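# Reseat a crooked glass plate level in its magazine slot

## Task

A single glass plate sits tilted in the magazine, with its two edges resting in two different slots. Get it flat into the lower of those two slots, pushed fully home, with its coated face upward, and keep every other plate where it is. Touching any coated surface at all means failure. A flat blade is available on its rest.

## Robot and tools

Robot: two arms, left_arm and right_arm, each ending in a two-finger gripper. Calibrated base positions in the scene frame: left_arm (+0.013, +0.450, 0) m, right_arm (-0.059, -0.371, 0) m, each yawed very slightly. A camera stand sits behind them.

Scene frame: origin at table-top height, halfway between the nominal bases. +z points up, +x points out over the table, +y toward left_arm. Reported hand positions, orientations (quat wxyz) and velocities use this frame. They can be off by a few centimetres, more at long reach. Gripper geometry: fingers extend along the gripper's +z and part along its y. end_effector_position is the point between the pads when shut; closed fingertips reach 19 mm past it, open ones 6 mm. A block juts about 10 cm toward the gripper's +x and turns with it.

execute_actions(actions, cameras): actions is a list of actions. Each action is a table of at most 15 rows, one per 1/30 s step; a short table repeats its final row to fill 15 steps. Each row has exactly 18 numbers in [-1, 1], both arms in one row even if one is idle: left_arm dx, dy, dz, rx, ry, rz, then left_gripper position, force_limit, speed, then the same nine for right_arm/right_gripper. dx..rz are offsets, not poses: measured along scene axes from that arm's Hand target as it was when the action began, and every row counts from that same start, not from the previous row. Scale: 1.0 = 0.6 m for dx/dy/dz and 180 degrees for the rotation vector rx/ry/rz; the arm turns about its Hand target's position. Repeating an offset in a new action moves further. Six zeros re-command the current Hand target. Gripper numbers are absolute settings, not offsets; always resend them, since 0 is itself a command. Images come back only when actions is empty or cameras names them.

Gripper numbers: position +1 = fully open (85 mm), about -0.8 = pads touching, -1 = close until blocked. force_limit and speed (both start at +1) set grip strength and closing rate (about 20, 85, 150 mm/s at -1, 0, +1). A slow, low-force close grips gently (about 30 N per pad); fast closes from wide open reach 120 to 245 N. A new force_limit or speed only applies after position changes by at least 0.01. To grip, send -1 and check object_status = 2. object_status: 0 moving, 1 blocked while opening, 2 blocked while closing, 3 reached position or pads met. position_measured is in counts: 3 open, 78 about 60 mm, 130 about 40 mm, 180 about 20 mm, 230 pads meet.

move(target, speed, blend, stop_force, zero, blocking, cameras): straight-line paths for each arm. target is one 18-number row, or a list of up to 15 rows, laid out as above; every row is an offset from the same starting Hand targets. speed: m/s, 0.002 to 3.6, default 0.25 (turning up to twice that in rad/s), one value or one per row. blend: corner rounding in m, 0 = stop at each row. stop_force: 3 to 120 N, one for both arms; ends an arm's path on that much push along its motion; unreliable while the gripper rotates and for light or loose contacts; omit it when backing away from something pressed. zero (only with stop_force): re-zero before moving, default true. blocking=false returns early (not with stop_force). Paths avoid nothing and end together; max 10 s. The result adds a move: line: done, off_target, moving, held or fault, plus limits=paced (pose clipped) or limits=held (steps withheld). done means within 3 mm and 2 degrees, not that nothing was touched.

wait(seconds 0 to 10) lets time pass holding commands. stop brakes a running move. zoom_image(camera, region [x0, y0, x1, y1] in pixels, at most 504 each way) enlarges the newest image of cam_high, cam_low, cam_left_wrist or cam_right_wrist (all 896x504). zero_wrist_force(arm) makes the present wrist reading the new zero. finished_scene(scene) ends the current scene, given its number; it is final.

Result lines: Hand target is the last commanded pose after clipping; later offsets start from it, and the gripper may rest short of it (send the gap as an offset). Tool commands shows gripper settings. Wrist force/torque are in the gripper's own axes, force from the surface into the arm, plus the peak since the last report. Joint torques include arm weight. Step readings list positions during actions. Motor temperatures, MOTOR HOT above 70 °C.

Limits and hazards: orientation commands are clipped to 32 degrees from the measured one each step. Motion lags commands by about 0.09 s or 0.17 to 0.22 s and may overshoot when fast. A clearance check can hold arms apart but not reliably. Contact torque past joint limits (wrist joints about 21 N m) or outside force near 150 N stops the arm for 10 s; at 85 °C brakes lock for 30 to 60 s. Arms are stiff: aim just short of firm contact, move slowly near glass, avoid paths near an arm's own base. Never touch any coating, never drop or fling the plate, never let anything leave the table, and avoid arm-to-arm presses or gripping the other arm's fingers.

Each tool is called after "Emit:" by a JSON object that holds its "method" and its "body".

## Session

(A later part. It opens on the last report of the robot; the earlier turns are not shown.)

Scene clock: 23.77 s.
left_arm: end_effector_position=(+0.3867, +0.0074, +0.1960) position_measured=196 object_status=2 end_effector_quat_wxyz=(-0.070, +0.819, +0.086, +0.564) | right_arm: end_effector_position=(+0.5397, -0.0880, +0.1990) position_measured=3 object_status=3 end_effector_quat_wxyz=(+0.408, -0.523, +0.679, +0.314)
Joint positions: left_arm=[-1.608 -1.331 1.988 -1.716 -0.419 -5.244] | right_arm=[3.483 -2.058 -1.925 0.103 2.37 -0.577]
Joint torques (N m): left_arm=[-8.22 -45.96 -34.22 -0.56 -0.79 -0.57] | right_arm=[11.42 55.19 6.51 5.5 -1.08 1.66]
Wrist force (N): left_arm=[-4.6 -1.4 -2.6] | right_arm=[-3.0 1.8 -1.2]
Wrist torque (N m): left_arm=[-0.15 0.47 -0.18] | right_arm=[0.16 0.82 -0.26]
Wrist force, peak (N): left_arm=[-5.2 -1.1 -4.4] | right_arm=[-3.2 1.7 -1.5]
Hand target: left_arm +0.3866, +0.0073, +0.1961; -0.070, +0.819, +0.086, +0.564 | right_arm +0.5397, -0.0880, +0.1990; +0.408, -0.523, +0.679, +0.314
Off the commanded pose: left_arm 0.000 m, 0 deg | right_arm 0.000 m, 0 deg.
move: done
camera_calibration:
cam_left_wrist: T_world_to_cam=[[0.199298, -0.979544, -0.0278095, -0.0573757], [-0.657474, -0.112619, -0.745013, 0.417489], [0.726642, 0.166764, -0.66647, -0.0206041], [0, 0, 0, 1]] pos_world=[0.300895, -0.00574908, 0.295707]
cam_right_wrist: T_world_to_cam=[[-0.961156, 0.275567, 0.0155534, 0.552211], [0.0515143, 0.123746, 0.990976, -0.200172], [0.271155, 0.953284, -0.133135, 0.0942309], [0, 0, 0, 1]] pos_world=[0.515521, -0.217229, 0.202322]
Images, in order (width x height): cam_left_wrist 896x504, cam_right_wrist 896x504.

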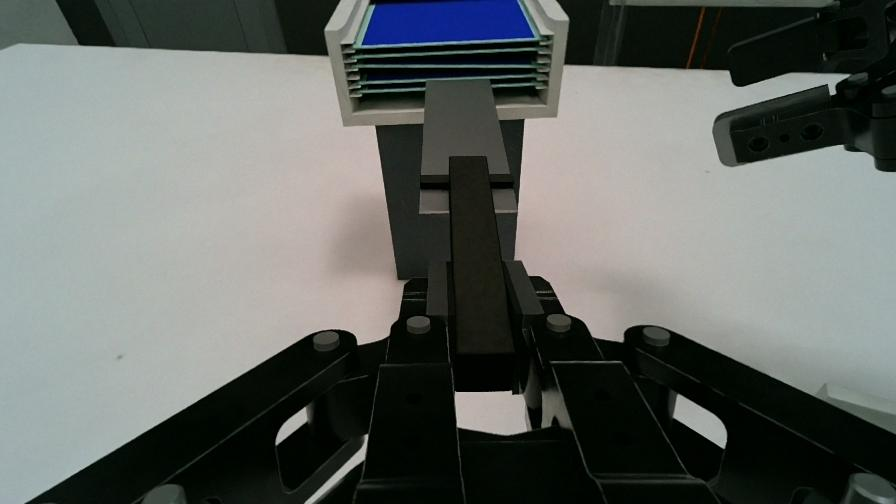

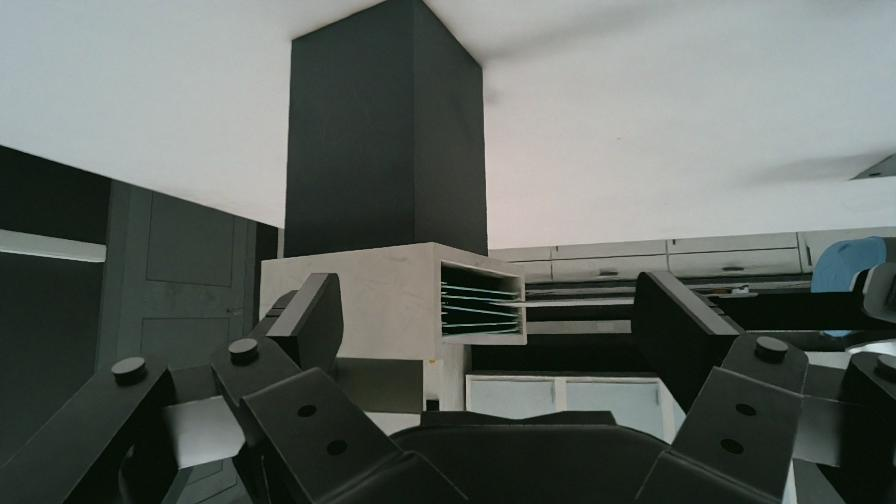

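Emit:
{"method": "move", "body": {"target": [0.0112,0.0111,0.0012,0.00349,0.00221,0.00083,-1,-0.2,-1, 0,0,0,0,0,0,1,1,1], "speed": 0.06, "cameras": ["cam_left_wrist","cam_right_wrist"]}}

Emit:
{"method": "zoom_image", "body": {"camera": "cam_left_wrist", "region": [320, 0, 440, 120]}}

Emit:
{"method": "zoom_image", "body": {"camera": "cam_left_wrist", "region": [470, 0, 590, 120]}}

Emit:
{"method": "zoom_image", "body": {"camera": "cam_right_wrist", "region": [430, 275, 490, 340]}}

Emit:
{"method": "zoom_image", "body": {"camera": "cam_right_wrist", "region": [470, 275, 530, 340]}}

Scene clock: 26.20 s.
left_arm: end_effector_position=(+0.3934, +0.0141, +0.1968) position_measured=196 object_status=2 end_effector_quat_wxyz=(-0.075, +0.820, +0.084, +0.561) end_effector_velocity=(+0.000, +0.000, +0.000) end_effector_angular_velocity=(-0.005, -0.001, +0.001) | right_arm: end_effector_position=(+0.5397, -0.0880, +0.1990) position_measured=3 object_status=3 end_effector_quat_wxyz=(+0.408, -0.523, +0.679, +0.314)
Joint positions: left_arm=[-1.593 -1.339 1.998 -1.741 -0.419 -5.209] | right_arm=[3.483 -2.058 -1.925 0.103 2.37 -0.577]
Joint velocities: left_arm=[0 0 -0.001 0.001 0 -0.005] | right_arm=[within noise]
Joint torques (N m): left_arm=[-8.47 -34.25 -19.11 -0.74 5.22 -1.35] | right_arm=[11.64 55.46 5.82 5.65 -1.13 1.59]
Wrist force (N): left_arm=[-4.4 -1.7 -2.4] | right_arm=[-3.1 1.8 -1.3]
Wrist torque (N m): left_arm=[-0.20 0.44 -0.18] | right_arm=[0.16 0.83 -0.26]
Wrist force, peak (N): left_arm=[-4.7 -1.0 -3.5] | right_arm=[-3.3 1.6 -1.3]
Hand target: left_arm +0.3933, +0.0140, +0.1968; -0.075, +0.820, +0.084, +0.561 | right_arm +0.5397, -0.0880, +0.1990; +0.408, -0.523, +0.679, +0.314
Off the commanded pose: left_arm 0.000 m, 0 deg | right_arm 0.000 m, 0 deg.
move: done
camera_calibration:
cam_left_wrist: T_world_to_cam=[[0.201777, -0.978637, -0.0394337, -0.050867], [-0.662515, -0.106724, -0.741407, 0.424552], [0.72136, 0.175724, -0.669896, -0.0233871], [0, 0, 0, 1]] pos_world=[0.308407, -0.000360939, 0.297093]
cam_right_wrist: T_world_to_cam=[[-0.961156, 0.275567, 0.0155534, 0.552211], [0.0515143, 0.123746, 0.990976, -0.200172], [0.271155, 0.953284, -0.133135, 0.0942309], [0, 0, 0, 1]] pos_world=[0.515521, -0.217229, 0.202322]
Images, in order (width x height): cam_left_wrist 896x504, cam_right_wrist 896x504.

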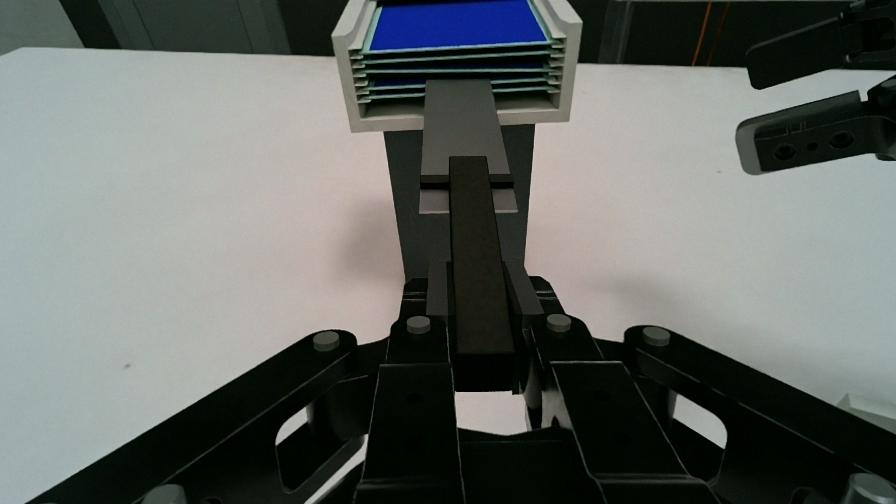

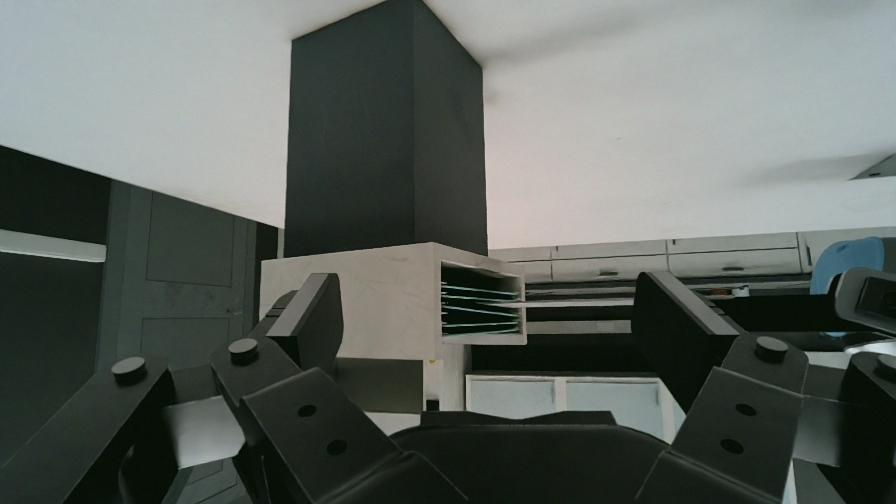

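Scaled by 4.200 from the camera's 896x504 image, which has a finer 1280x720 frame.

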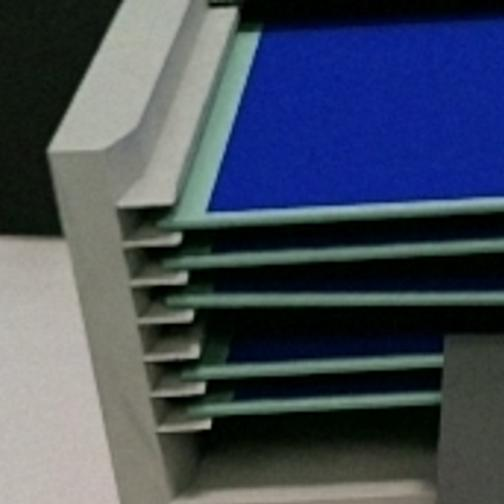

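Scaled by 4.200 from the camera's 896x504 image, which has a finer 1280x720 frame.

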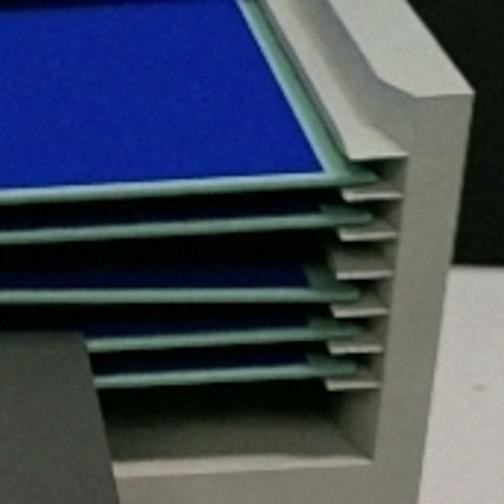

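Scaled by 7.754 from the camera's 896x504 image, which has a finer 1280x720 frame.

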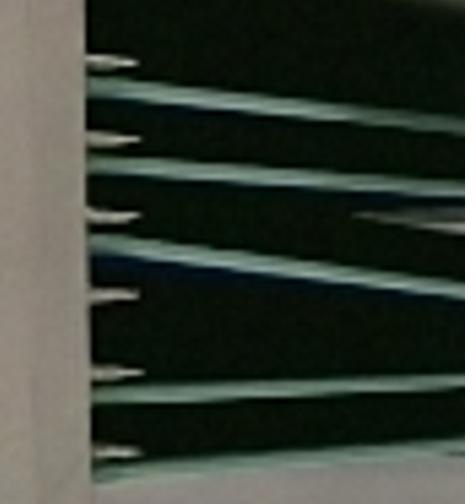

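Scaled by 7.754 from the camera's 896x504 image, which has a finer 1280x720 frame.

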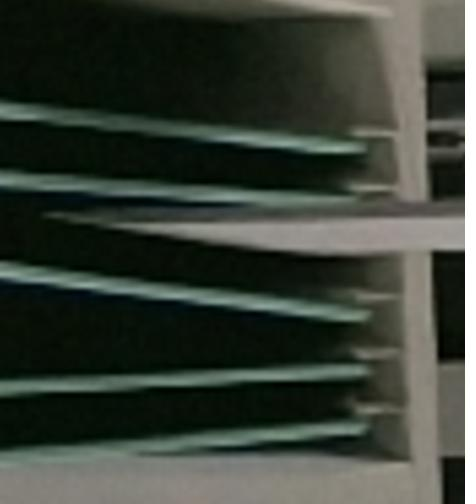

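Emit:
{"method": "move", "body": {"target": [0.0130, 0.00297, 0.0008, 0, 0, 0, -1, -0.2, -1, 0, 0, 0, 0, 0, 0, 1, 1, 1], "speed": 0.05, "stop_force": 5, "cameras": ["cam_left_wrist", "cam_right_wrist"]}}

Emit:
{"method": "zoom_image", "body": {"camera": "cam_left_wrist", "region": [330, 0, 450, 120]}}

Emit:
{"method": "zoom_image", "body": {"camera": "cam_left_wrist", "region": [470, 0, 590, 120]}}

Emit:
{"method": "zoom_image", "body": {"camera": "cam_right_wrist", "region": [430, 275, 490, 340]}}

Emit:
{"method": "zoom_image", "body": {"camera": "cam_right_wrist", "region": [470, 275, 530, 340]}}

Scene clock: 29.97 s.
left_arm: end_effector_position=(+0.4011, +0.0158, +0.1972) position_measured=196 object_status=2 end_effector_quat_wxyz=(-0.075, +0.820, +0.084, +0.561) | right_arm: end_effector_position=(+0.5397, -0.0880, +0.1990) position_measured=3 object_status=3 end_effector_quat_wxyz=(+0.408, -0.523, +0.679, +0.314)
Joint positions: left_arm=[-1.577 -1.337 2.003 -1.779 -0.412 -5.174] | right_arm=[3.483 -2.058 -1.925 0.103 2.37 -0.577]
Joint torques (N m): left_arm=[-8 -38.9 -23.55 0.89 -0.8 -1.3] | right_arm=[11.06 54.47 6.03 5.55 -1.11 1.61]
Wrist force (N): left_arm=[-4.5 -1.9 -2.6] | right_arm=[-2.8 1.7 -1.4]
Wrist torque (N m): left_arm=[-0.24 0.47 -0.17] | right_arm=[0.15 0.79 -0.27]
Wrist force, peak (N): left_arm=[-4.9 -1.6 -3.2] | right_arm=[-3.1 1.8 -1.6]
Hand target: left_arm +0.4011, +0.0157, +0.1973; -0.075, +0.820, +0.084, +0.561 | right_arm +0.5397, -0.0880, +0.1990; +0.408, -0.523, +0.679, +0.314
Off the commanded pose: left_arm 0.000 m, 0 deg | right_arm 0.000 m, 0 deg.
move: done
camera_calibration:
cam_left_wrist: T_world_to_cam=[[0.201578, -0.97867, -0.0396426, -0.0506162], [-0.662418, -0.106402, -0.74154, 0.430139], [0.721504, 0.175738, -0.669737, -0.0290655], [0, 0, 0, 1]] pos_world=[0.316106, 0.00133903, 0.297492]
cam_right_wrist: T_world_to_cam=[[-0.961156, 0.275567, 0.0155534, 0.552211], [0.0515143, 0.123746, 0.990976, -0.200172], [0.271155, 0.953284, -0.133135, 0.0942309], [0, 0, 0, 1]] pos_world=[0.515521, -0.217229, 0.202322]
Images, in order (width x height): cam_left_wrist 896x504, cam_right_wrist 896x504.

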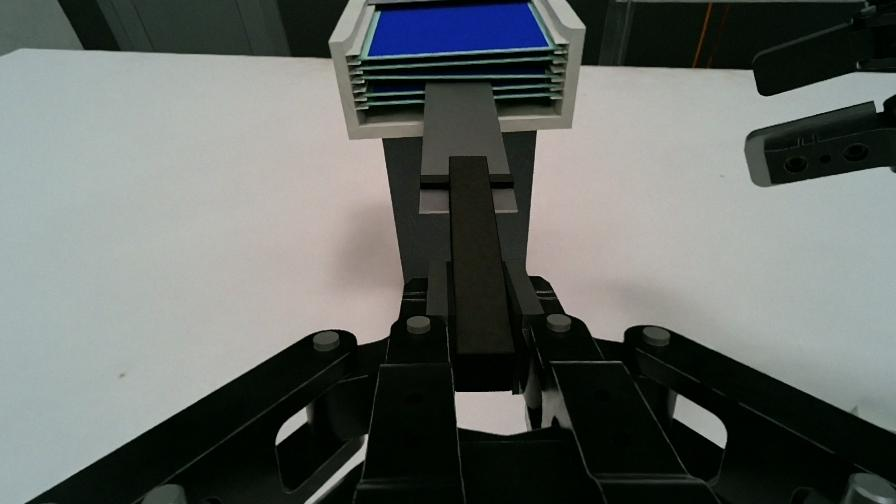

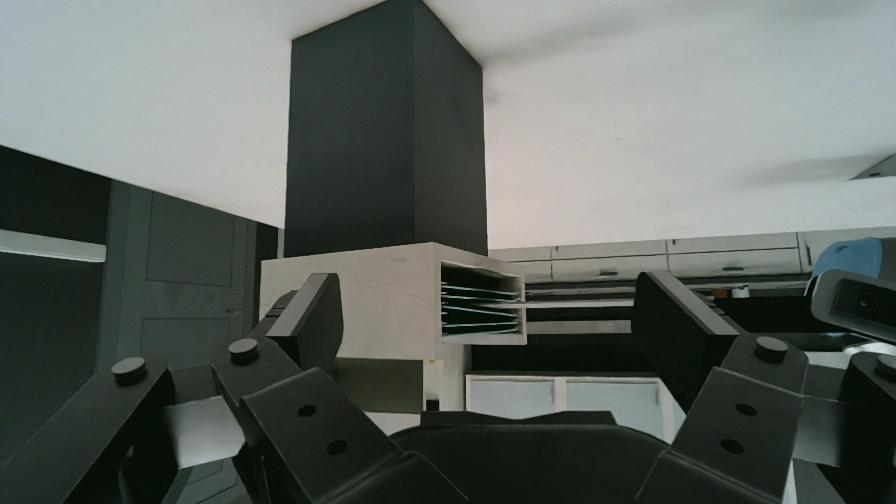

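Scaled by 4.200 from the camera's 896x504 image, which has a finer 1280x720 frame.

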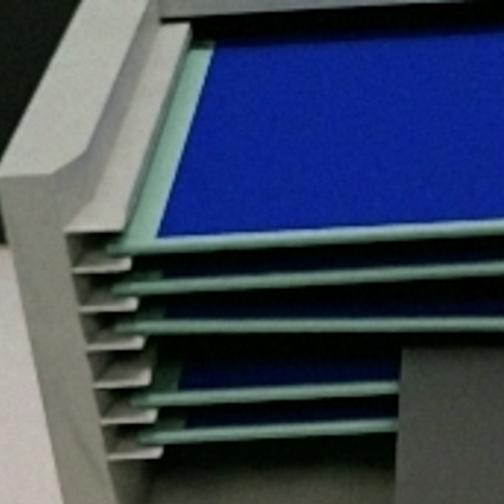

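Scaled by 4.200 from the camera's 896x504 image, which has a finer 1280x720 frame.

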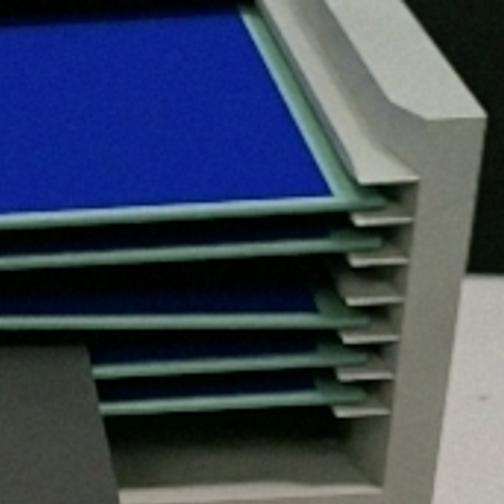

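Scaled by 7.754 from the camera's 896x504 image, which has a finer 1280x720 frame.

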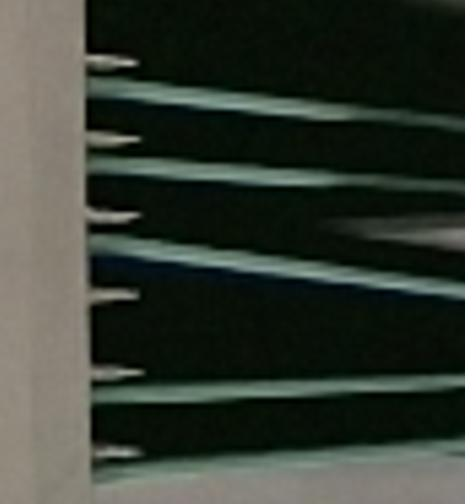

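Scaled by 7.754 from the camera's 896x504 image, which has a finer 1280x720 frame.

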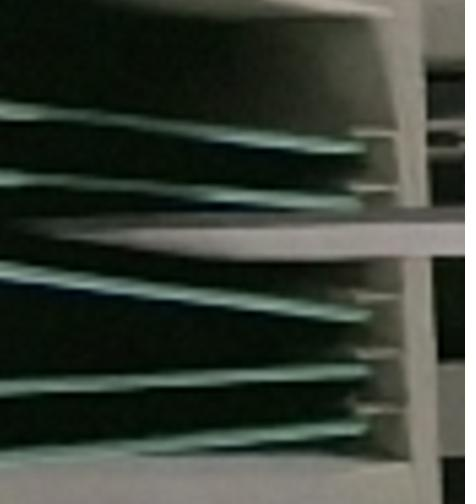

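Emit:
{"method": "zoom_image", "body": {"camera": "cam_right_wrist", "region": [455, 288, 495, 323]}}

Emit:
{"method": "zoom_image", "body": {"camera": "cam_right_wrist", "region": [490, 288, 530, 323]}}

Scaled by 12.600 from the camera's 896x504 image, which has a finer 1280x720 frame.

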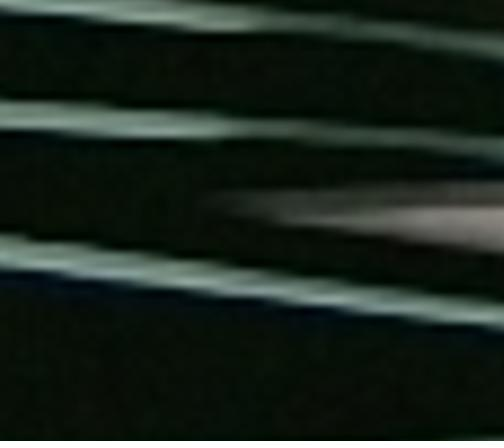

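Scaled by 12.600 from the camera's 896x504 image, which has a finer 1280x720 frame.

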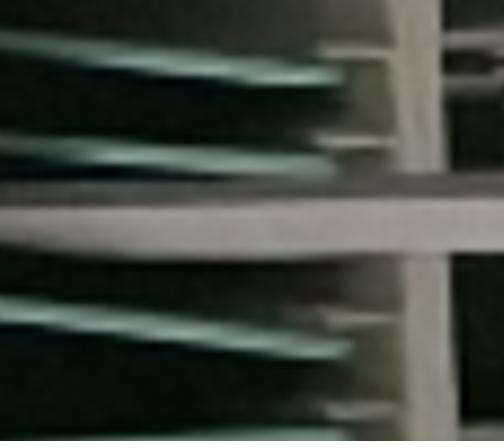

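Emit:
{"method": "move", "body": {"target": [0.02438, 0.00556, 0.0005, 0, 0, 0, -1, -0.2, -1, 0, 0, 0, 0, 0, 0, 1, 1, 1], "speed": 0.05, "stop_force": 5, "cameras": ["cam_left_wrist", "cam_right_wrist"]}}

Emit:
{"method": "zoom_image", "body": {"camera": "cam_left_wrist", "region": [320, 0, 440, 120]}}

Emit:
{"method": "zoom_image", "body": {"camera": "cam_left_wrist", "region": [480, 0, 600, 120]}}

Emit:
{"method": "zoom_image", "body": {"camera": "cam_right_wrist", "region": [430, 275, 490, 340]}}

Emit:
{"method": "zoom_image", "body": {"camera": "cam_right_wrist", "region": [480, 285, 540, 325]}}

Scene clock: 34.03 s.
left_arm: end_effector_position=(+0.4158, +0.0191, +0.1976) position_measured=196 object_status=2 end_effector_quat_wxyz=(-0.075, +0.820, +0.084, +0.561) | right_arm: end_effector_position=(+0.5397, -0.0880, +0.1990) position_measured=3 object_status=3 end_effector_quat_wxyz=(+0.408, -0.523, +0.679, +0.314)
Joint positions: left_arm=[-1.547 -1.33 2.012 -1.858 -0.399 -5.105] | right_arm=[3.483 -2.058 -1.925 0.103 2.37 -0.577]
Joint torques (N m): left_arm=[-8.64 -47.36 -32.47 0.67 -0.85 0.75] | right_arm=[10.93 53.61 6.3 5.57 -1.16 1.59]
Wrist force (N): left_arm=[-4.3 -1.8 -2.6] | right_arm=[-3.0 1.8 -1.4]
Wrist torque (N m): left_arm=[-0.21 0.45 -0.18] | right_arm=[0.16 0.82 -0.26]
Wrist force, peak (N): left_arm=[-5.0 -1.6 -3.7] | right_arm=[-3.2 1.9 -1.5]
Hand target: left_arm +0.4158, +0.0191, +0.1976; -0.075, +0.820, +0.084, +0.561 | right_arm +0.5397, -0.0880, +0.1990; +0.408, -0.523, +0.679, +0.314
Off the commanded pose: left_arm 0.000 m, 0 deg | right_arm 0.000 m, 0 deg.
move: done
camera_calibration:
cam_left_wrist: T_world_to_cam=[[0.201568, -0.978678, -0.0395021, -0.0503761], [-0.66246, -0.106511, -0.741486, 0.440449], [0.721469, 0.175628, -0.669804, -0.040018], [0, 0, 0, 1]] pos_world=[0.330806, 0.00463917, 0.297793]
cam_right_wrist: T_world_to_cam=[[-0.961156, 0.275567, 0.0155534, 0.552211], [0.0515143, 0.123746, 0.990976, -0.200172], [0.271155, 0.953284, -0.133135, 0.0942309], [0, 0, 0, 1]] pos_world=[0.515521, -0.217229, 0.202322]
Images, in order (width x height): cam_left_wrist 896x504, cam_right_wrist 896x504.

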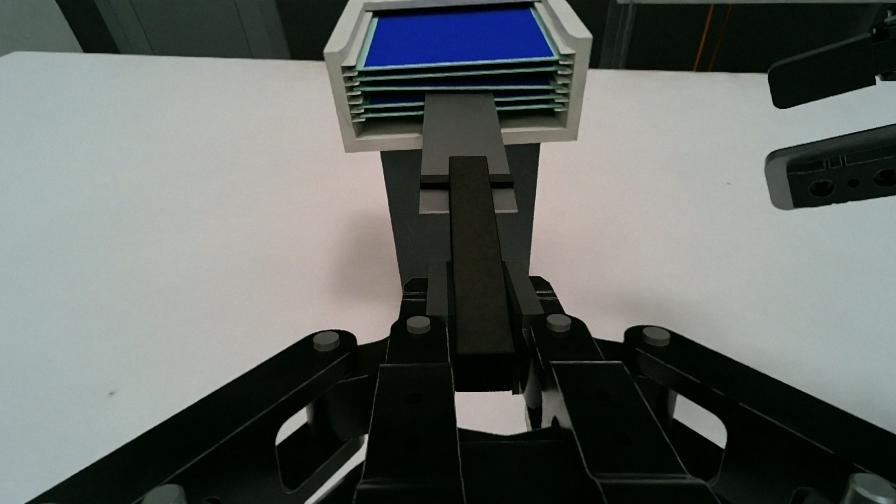

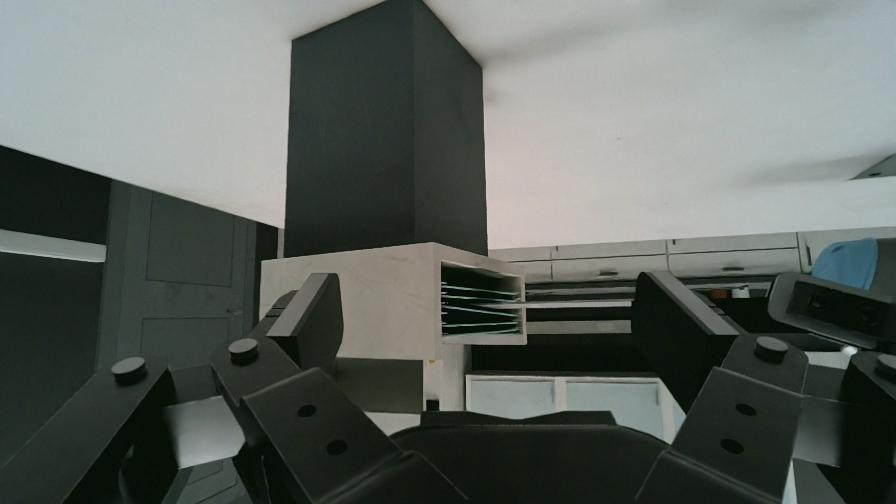

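Scaled by 4.200 from the camera's 896x504 image, which has a finer 1280x720 frame.

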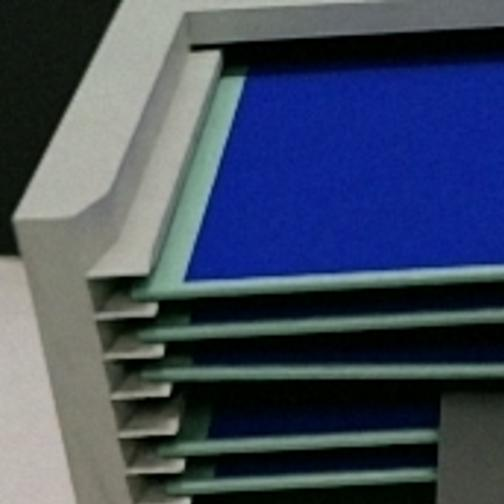

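Scaled by 4.200 from the camera's 896x504 image, which has a finer 1280x720 frame.

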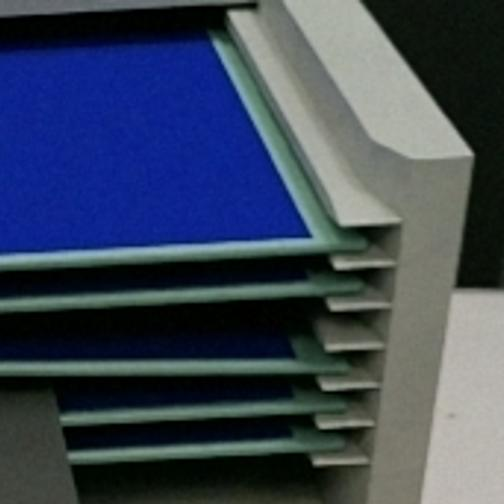

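Scaled by 7.754 from the camera's 896x504 image, which has a finer 1280x720 frame.

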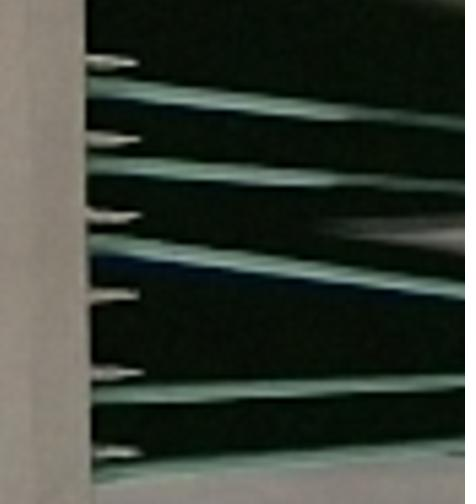

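Scaled by 8.400 from the camera's 896x504 image, which has a finer 1280x720 frame.

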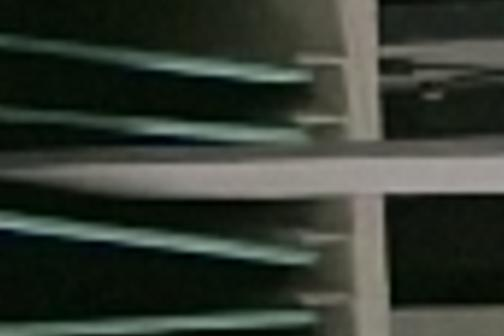

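Emit:
{"method": "zoom_image", "body": {"camera": "cam_right_wrist", "region": [530, 285, 580, 325]}}

Emit:
{"method": "zoom_image", "body": {"camera": "cam_right_wrist", "region": [590, 285, 640, 325]}}

Emit:
{"method": "zoom_image", "body": {"camera": "cam_right_wrist", "region": [250, 225, 350, 305]}}

Emit:
{"method": "zoom_image", "body": {"camera": "cam_right_wrist", "region": [350, 225, 450, 305]}}

Emit:
{"method": "zoom_image", "body": {"camera": "cam_right_wrist", "region": [335, 320, 455, 400]}}

Scaled by 10.080 from the camera's 896x504 image, which has a finer 1280x720 frame.

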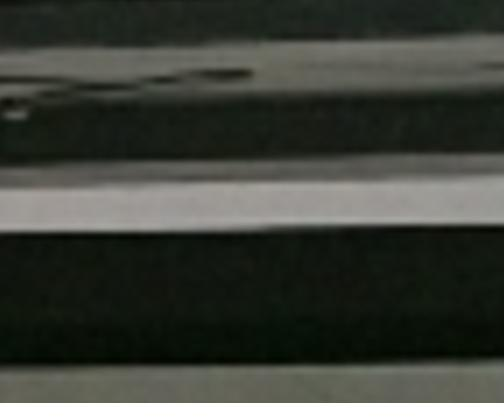

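Scaled by 10.080 from the camera's 896x504 image, which has a finer 1280x720 frame.

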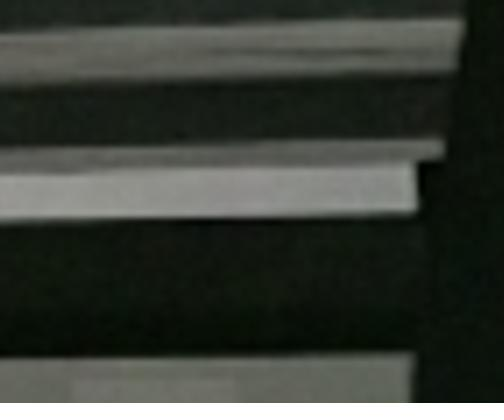

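Scaled by 5.040 from the camera's 896x504 image, which has a finer 1280x720 frame.

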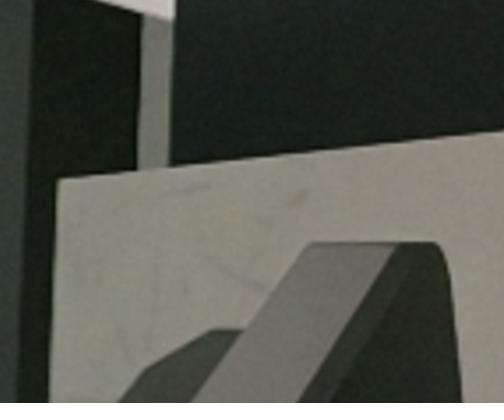

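Scaled by 5.040 from the camera's 896x504 image, which has a finer 1280x720 frame.

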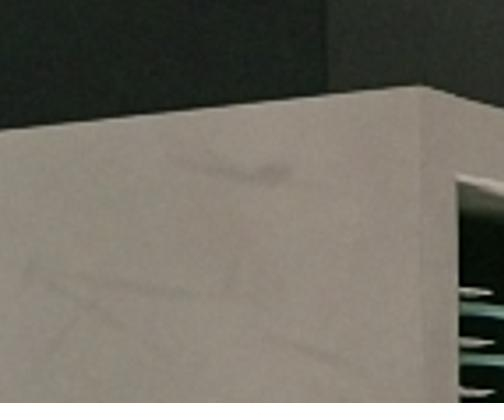

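Scaled by 4.200 from the camera's 896x504 image, which has a finer 1280x720 frame.

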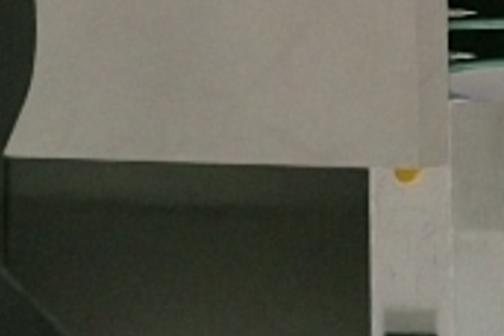

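Emit:
{"method": "move", "body": {"target": [0.04875, 0.01112, 0.0000, 0.000306, -0.001354, 0, -1, -0.2, -1, 0, 0, 0, 0, 0, 0, 1, 1, 1], "speed": 0.05, "stop_force": 5, "cameras": ["cam_left_wrist", "cam_right_wrist"]}}

Emit:
{"method": "zoom_image", "body": {"camera": "cam_left_wrist", "region": [310, 10, 430, 130]}}

Emit:
{"method": "zoom_image", "body": {"camera": "cam_left_wrist", "region": [480, 10, 600, 130]}}

Emit:
{"method": "zoom_image", "body": {"camera": "cam_right_wrist", "region": [430, 275, 490, 340]}}

Emit:
{"method": "zoom_image", "body": {"camera": "cam_right_wrist", "region": [480, 285, 540, 325]}}

Scene clock: 37.17 s.
left_arm: end_effector_position=(+0.4450, +0.0258, +0.1976) position_measured=196 object_status=2 end_effector_quat_wxyz=(-0.076, +0.819, +0.084, +0.563) | right_arm: end_effector_position=(+0.5397, -0.0880, +0.1990) position_measured=3 object_status=3 end_effector_quat_wxyz=(+0.408, -0.523, +0.679, +0.314)
Joint positions: left_arm=[-1.488 -1.308 2.026 -2.027 -0.376 -4.962] | right_arm=[3.483 -2.058 -1.925 0.103 2.37 -0.577]
Joint torques (N m): left_arm=[-8.24 -48.21 -30.4 0.35 -0.73 1.45] | right_arm=[10.7 53.5 5.51 5.64 -1.02 1.3]
Wrist force (N): left_arm=[-4.6 -1.9 -2.7] | right_arm=[-2.9 1.7 -1.1]
Wrist torque (N m): left_arm=[-0.23 0.49 -0.19] | right_arm=[0.14 0.81 -0.25]
Wrist force, peak (N): left_arm=[-5.2 -1.4 -4.7] | right_arm=[-3.2 1.8 -1.4]
Hand target: left_arm +0.4450, +0.0258, +0.1976; -0.076, +0.819, +0.084, +0.563 | right_arm +0.5397, -0.0880, +0.1990; +0.408, -0.523, +0.679, +0.314
Off the commanded pose: left_arm 0.000 m, 0 deg | right_arm 0.000 m, 0 deg.
move: done
camera_calibration:
cam_left_wrist: T_world_to_cam=[[0.201734, -0.978636, -0.0396874, -0.0497434], [-0.659301, -0.105718, -0.74441, 0.459652], [0.72431, 0.176339, -0.666543, -0.0642243], [0, 0, 0, 1]] pos_world=[0.359602, 0.0112382, 0.297387]
cam_right_wrist: T_world_to_cam=[[-0.961156, 0.275567, 0.0155534, 0.552211], [0.0515143, 0.123746, 0.990976, -0.200172], [0.271155, 0.953284, -0.133135, 0.0942309], [0, 0, 0, 1]] pos_world=[0.515521, -0.217229, 0.202322]
Images, in order (width x height): cam_left_wrist 896x504, cam_right_wrist 896x504.

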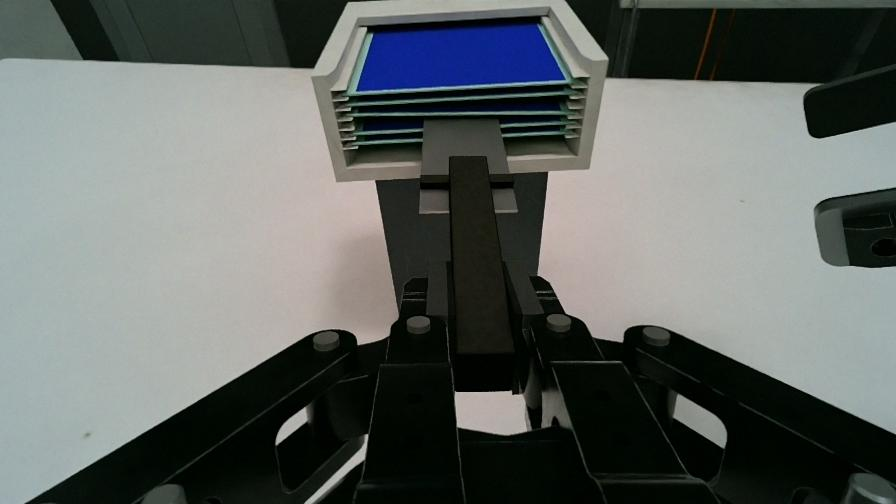

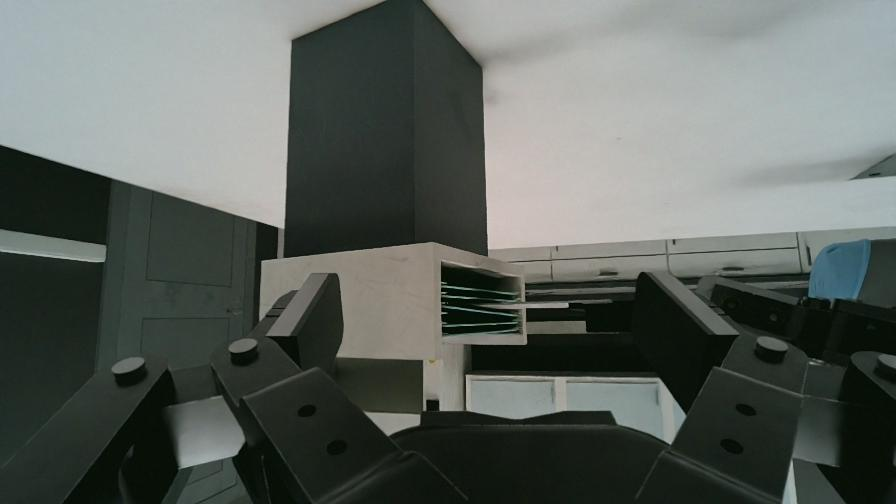

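Scaled by 4.200 from the camera's 896x504 image, which has a finer 1280x720 frame.

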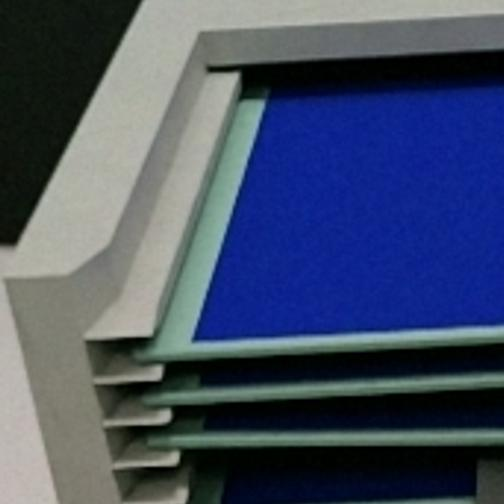

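Scaled by 4.200 from the camera's 896x504 image, which has a finer 1280x720 frame.

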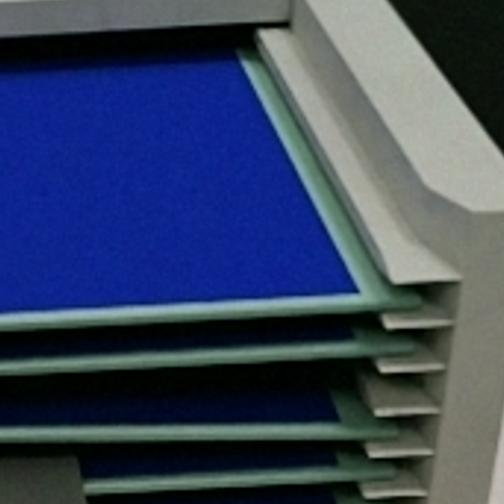

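Scaled by 7.754 from the camera's 896x504 image, which has a finer 1280x720 frame.

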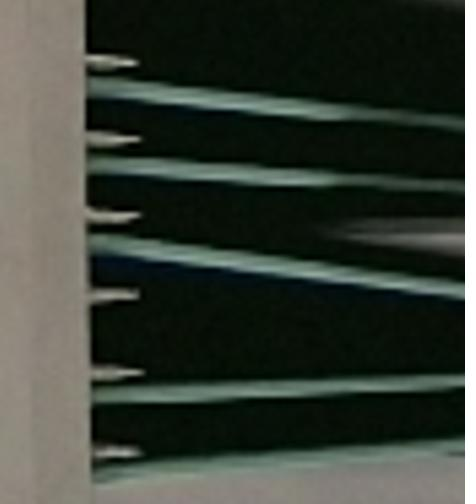

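Scaled by 8.400 from the camera's 896x504 image, which has a finer 1280x720 frame.

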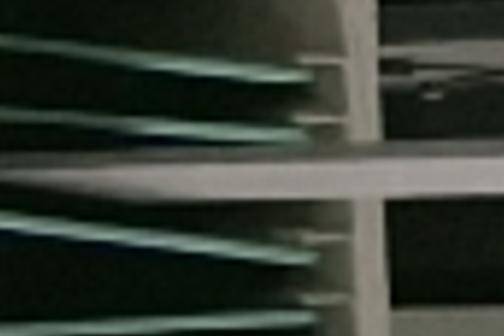

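Emit:
{"method": "zoom_image", "body": {"camera": "cam_right_wrist", "region": [540, 280, 640, 330]}}

Scaled by 5.040 from the camera's 896x504 image, which has a finer 1280x720 frame.

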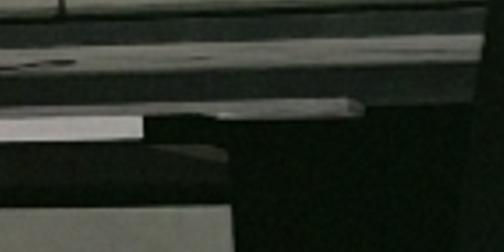

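Emit:
{"method": "move", "body": {"target": [0.05157, 0.0138, 0.00083, 0, 0, 0.0007, -1, -0.2, -1, 0, 0, 0, 0, 0, 0, 1, 1, 1], "speed": 0.05, "stop_force": 5, "cameras": ["cam_left_wrist", "cam_right_wrist"]}}

Emit:
{"method": "zoom_image", "body": {"camera": "cam_left_wrist", "region": [300, 40, 420, 160]}}

Emit:
{"method": "zoom_image", "body": {"camera": "cam_left_wrist", "region": [490, 40, 610, 160]}}

Emit:
{"method": "zoom_image", "body": {"camera": "cam_right_wrist", "region": [430, 275, 490, 340]}}

Emit:
{"method": "zoom_image", "body": {"camera": "cam_right_wrist", "region": [480, 285, 540, 325]}}

Scene clock: 39.97 s.
left_arm: end_effector_position=(+0.4760, +0.0341, +0.1980) position_measured=196 object_status=2 end_effector_quat_wxyz=(-0.076, +0.819, +0.084, +0.563) | right_arm: end_effector_position=(+0.5397, -0.0880, +0.1990) position_measured=3 object_status=3 end_effector_quat_wxyz=(+0.408, -0.523, +0.679, +0.314)
Joint positions: left_arm=[-1.425 -1.276 2.032 -2.219 -0.365 -4.796] | right_arm=[3.483 -2.058 -1.925 0.103 2.37 -0.577]
Joint torques (N m): left_arm=[-8.62 -49.73 -26.7 0.31 -0.66 1.46] | right_arm=[10.42 53.06 6.33 5.63 -1.05 1.42]
Wrist force (N): left_arm=[-4.2 -1.9 -2.5] | right_arm=[-3.1 1.7 -1.1]
Wrist torque (N m): left_arm=[-0.23 0.44 -0.18] | right_arm=[0.14 0.83 -0.26]
Wrist force, peak (N): left_arm=[-4.8 -1.4 -4.7] | right_arm=[-3.3 1.8 -1.4]
Hand target: left_arm +0.4760, +0.0340, +0.1981; -0.076, +0.819, +0.084, +0.563 | right_arm +0.5397, -0.0880, +0.1990; +0.408, -0.523, +0.679, +0.314
Off the commanded pose: left_arm 0.000 m, 0 deg | right_arm 0.000 m, 0 deg.
move: done
camera_calibration:
cam_left_wrist: T_world_to_cam=[[0.20387, -0.978193, -0.0396953, -0.0488937], [-0.659076, -0.107153, -0.744404, 0.481259], [0.723917, 0.177924, -0.666549, -0.0876511], [0, 0, 0, 1]] pos_world=[0.390606, 0.0193363, 0.297887]
cam_right_wrist: T_world_to_cam=[[-0.961156, 0.275567, 0.0155534, 0.552211], [0.0515143, 0.123746, 0.990976, -0.200172], [0.271155, 0.953284, -0.133135, 0.0942309], [0, 0, 0, 1]] pos_world=[0.515521, -0.217229, 0.202322]
Images, in order (width x height): cam_left_wrist 896x504, cam_right_wrist 896x504.

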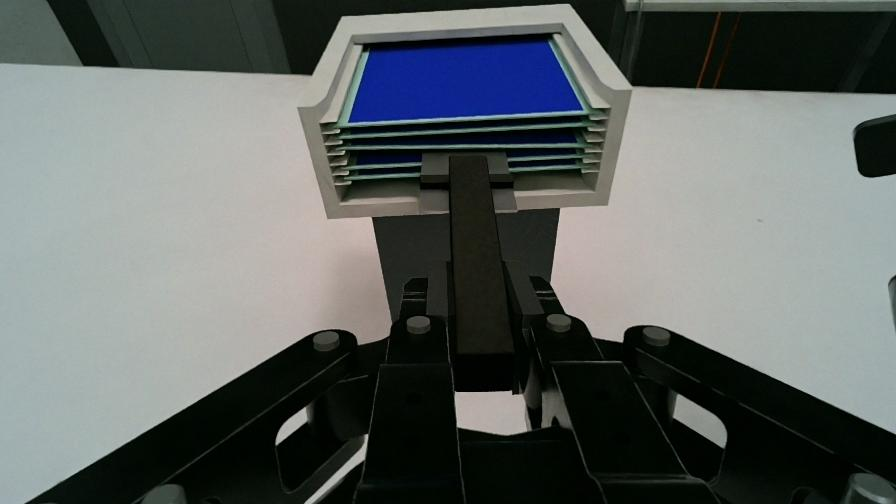

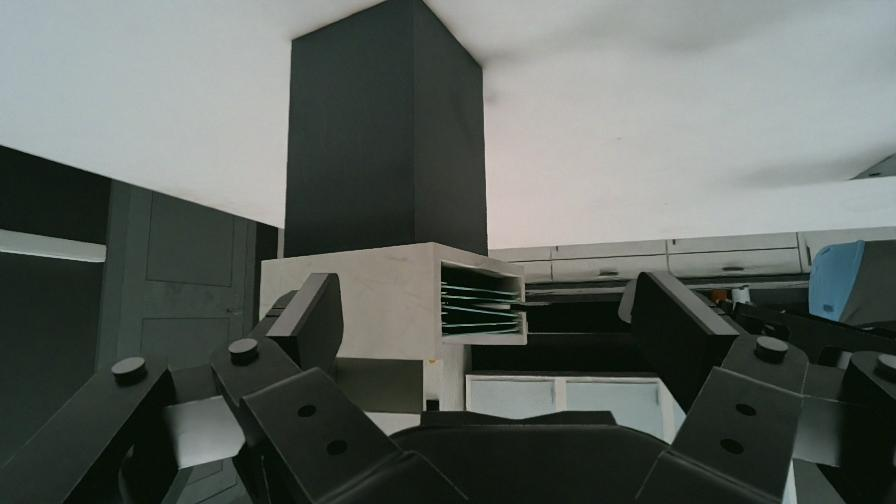

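Scaled by 4.200 from the camera's 896x504 image, which has a finer 1280x720 frame.

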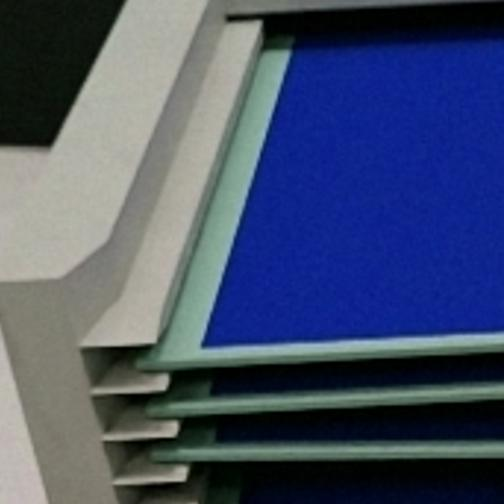

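Scaled by 4.200 from the camera's 896x504 image, which has a finer 1280x720 frame.

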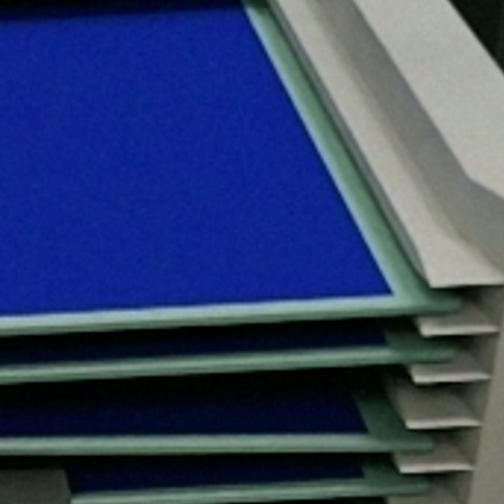

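Scaled by 7.754 from the camera's 896x504 image, which has a finer 1280x720 frame.

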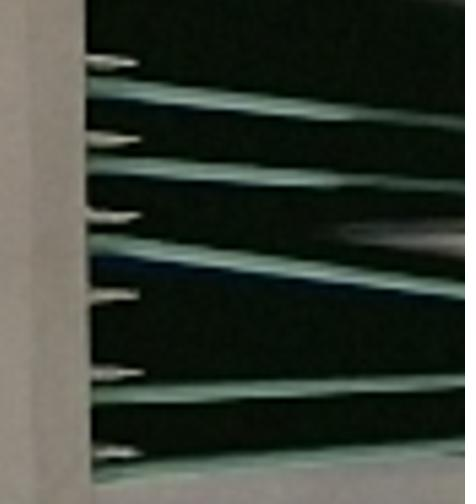

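Scaled by 8.400 from the camera's 896x504 image, which has a finer 1280x720 frame.

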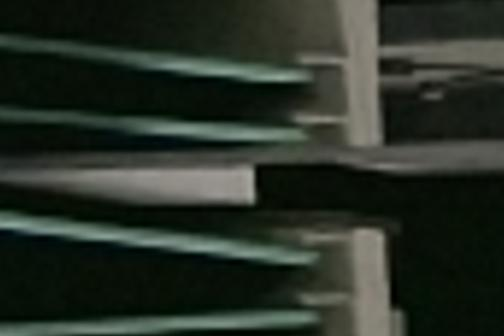

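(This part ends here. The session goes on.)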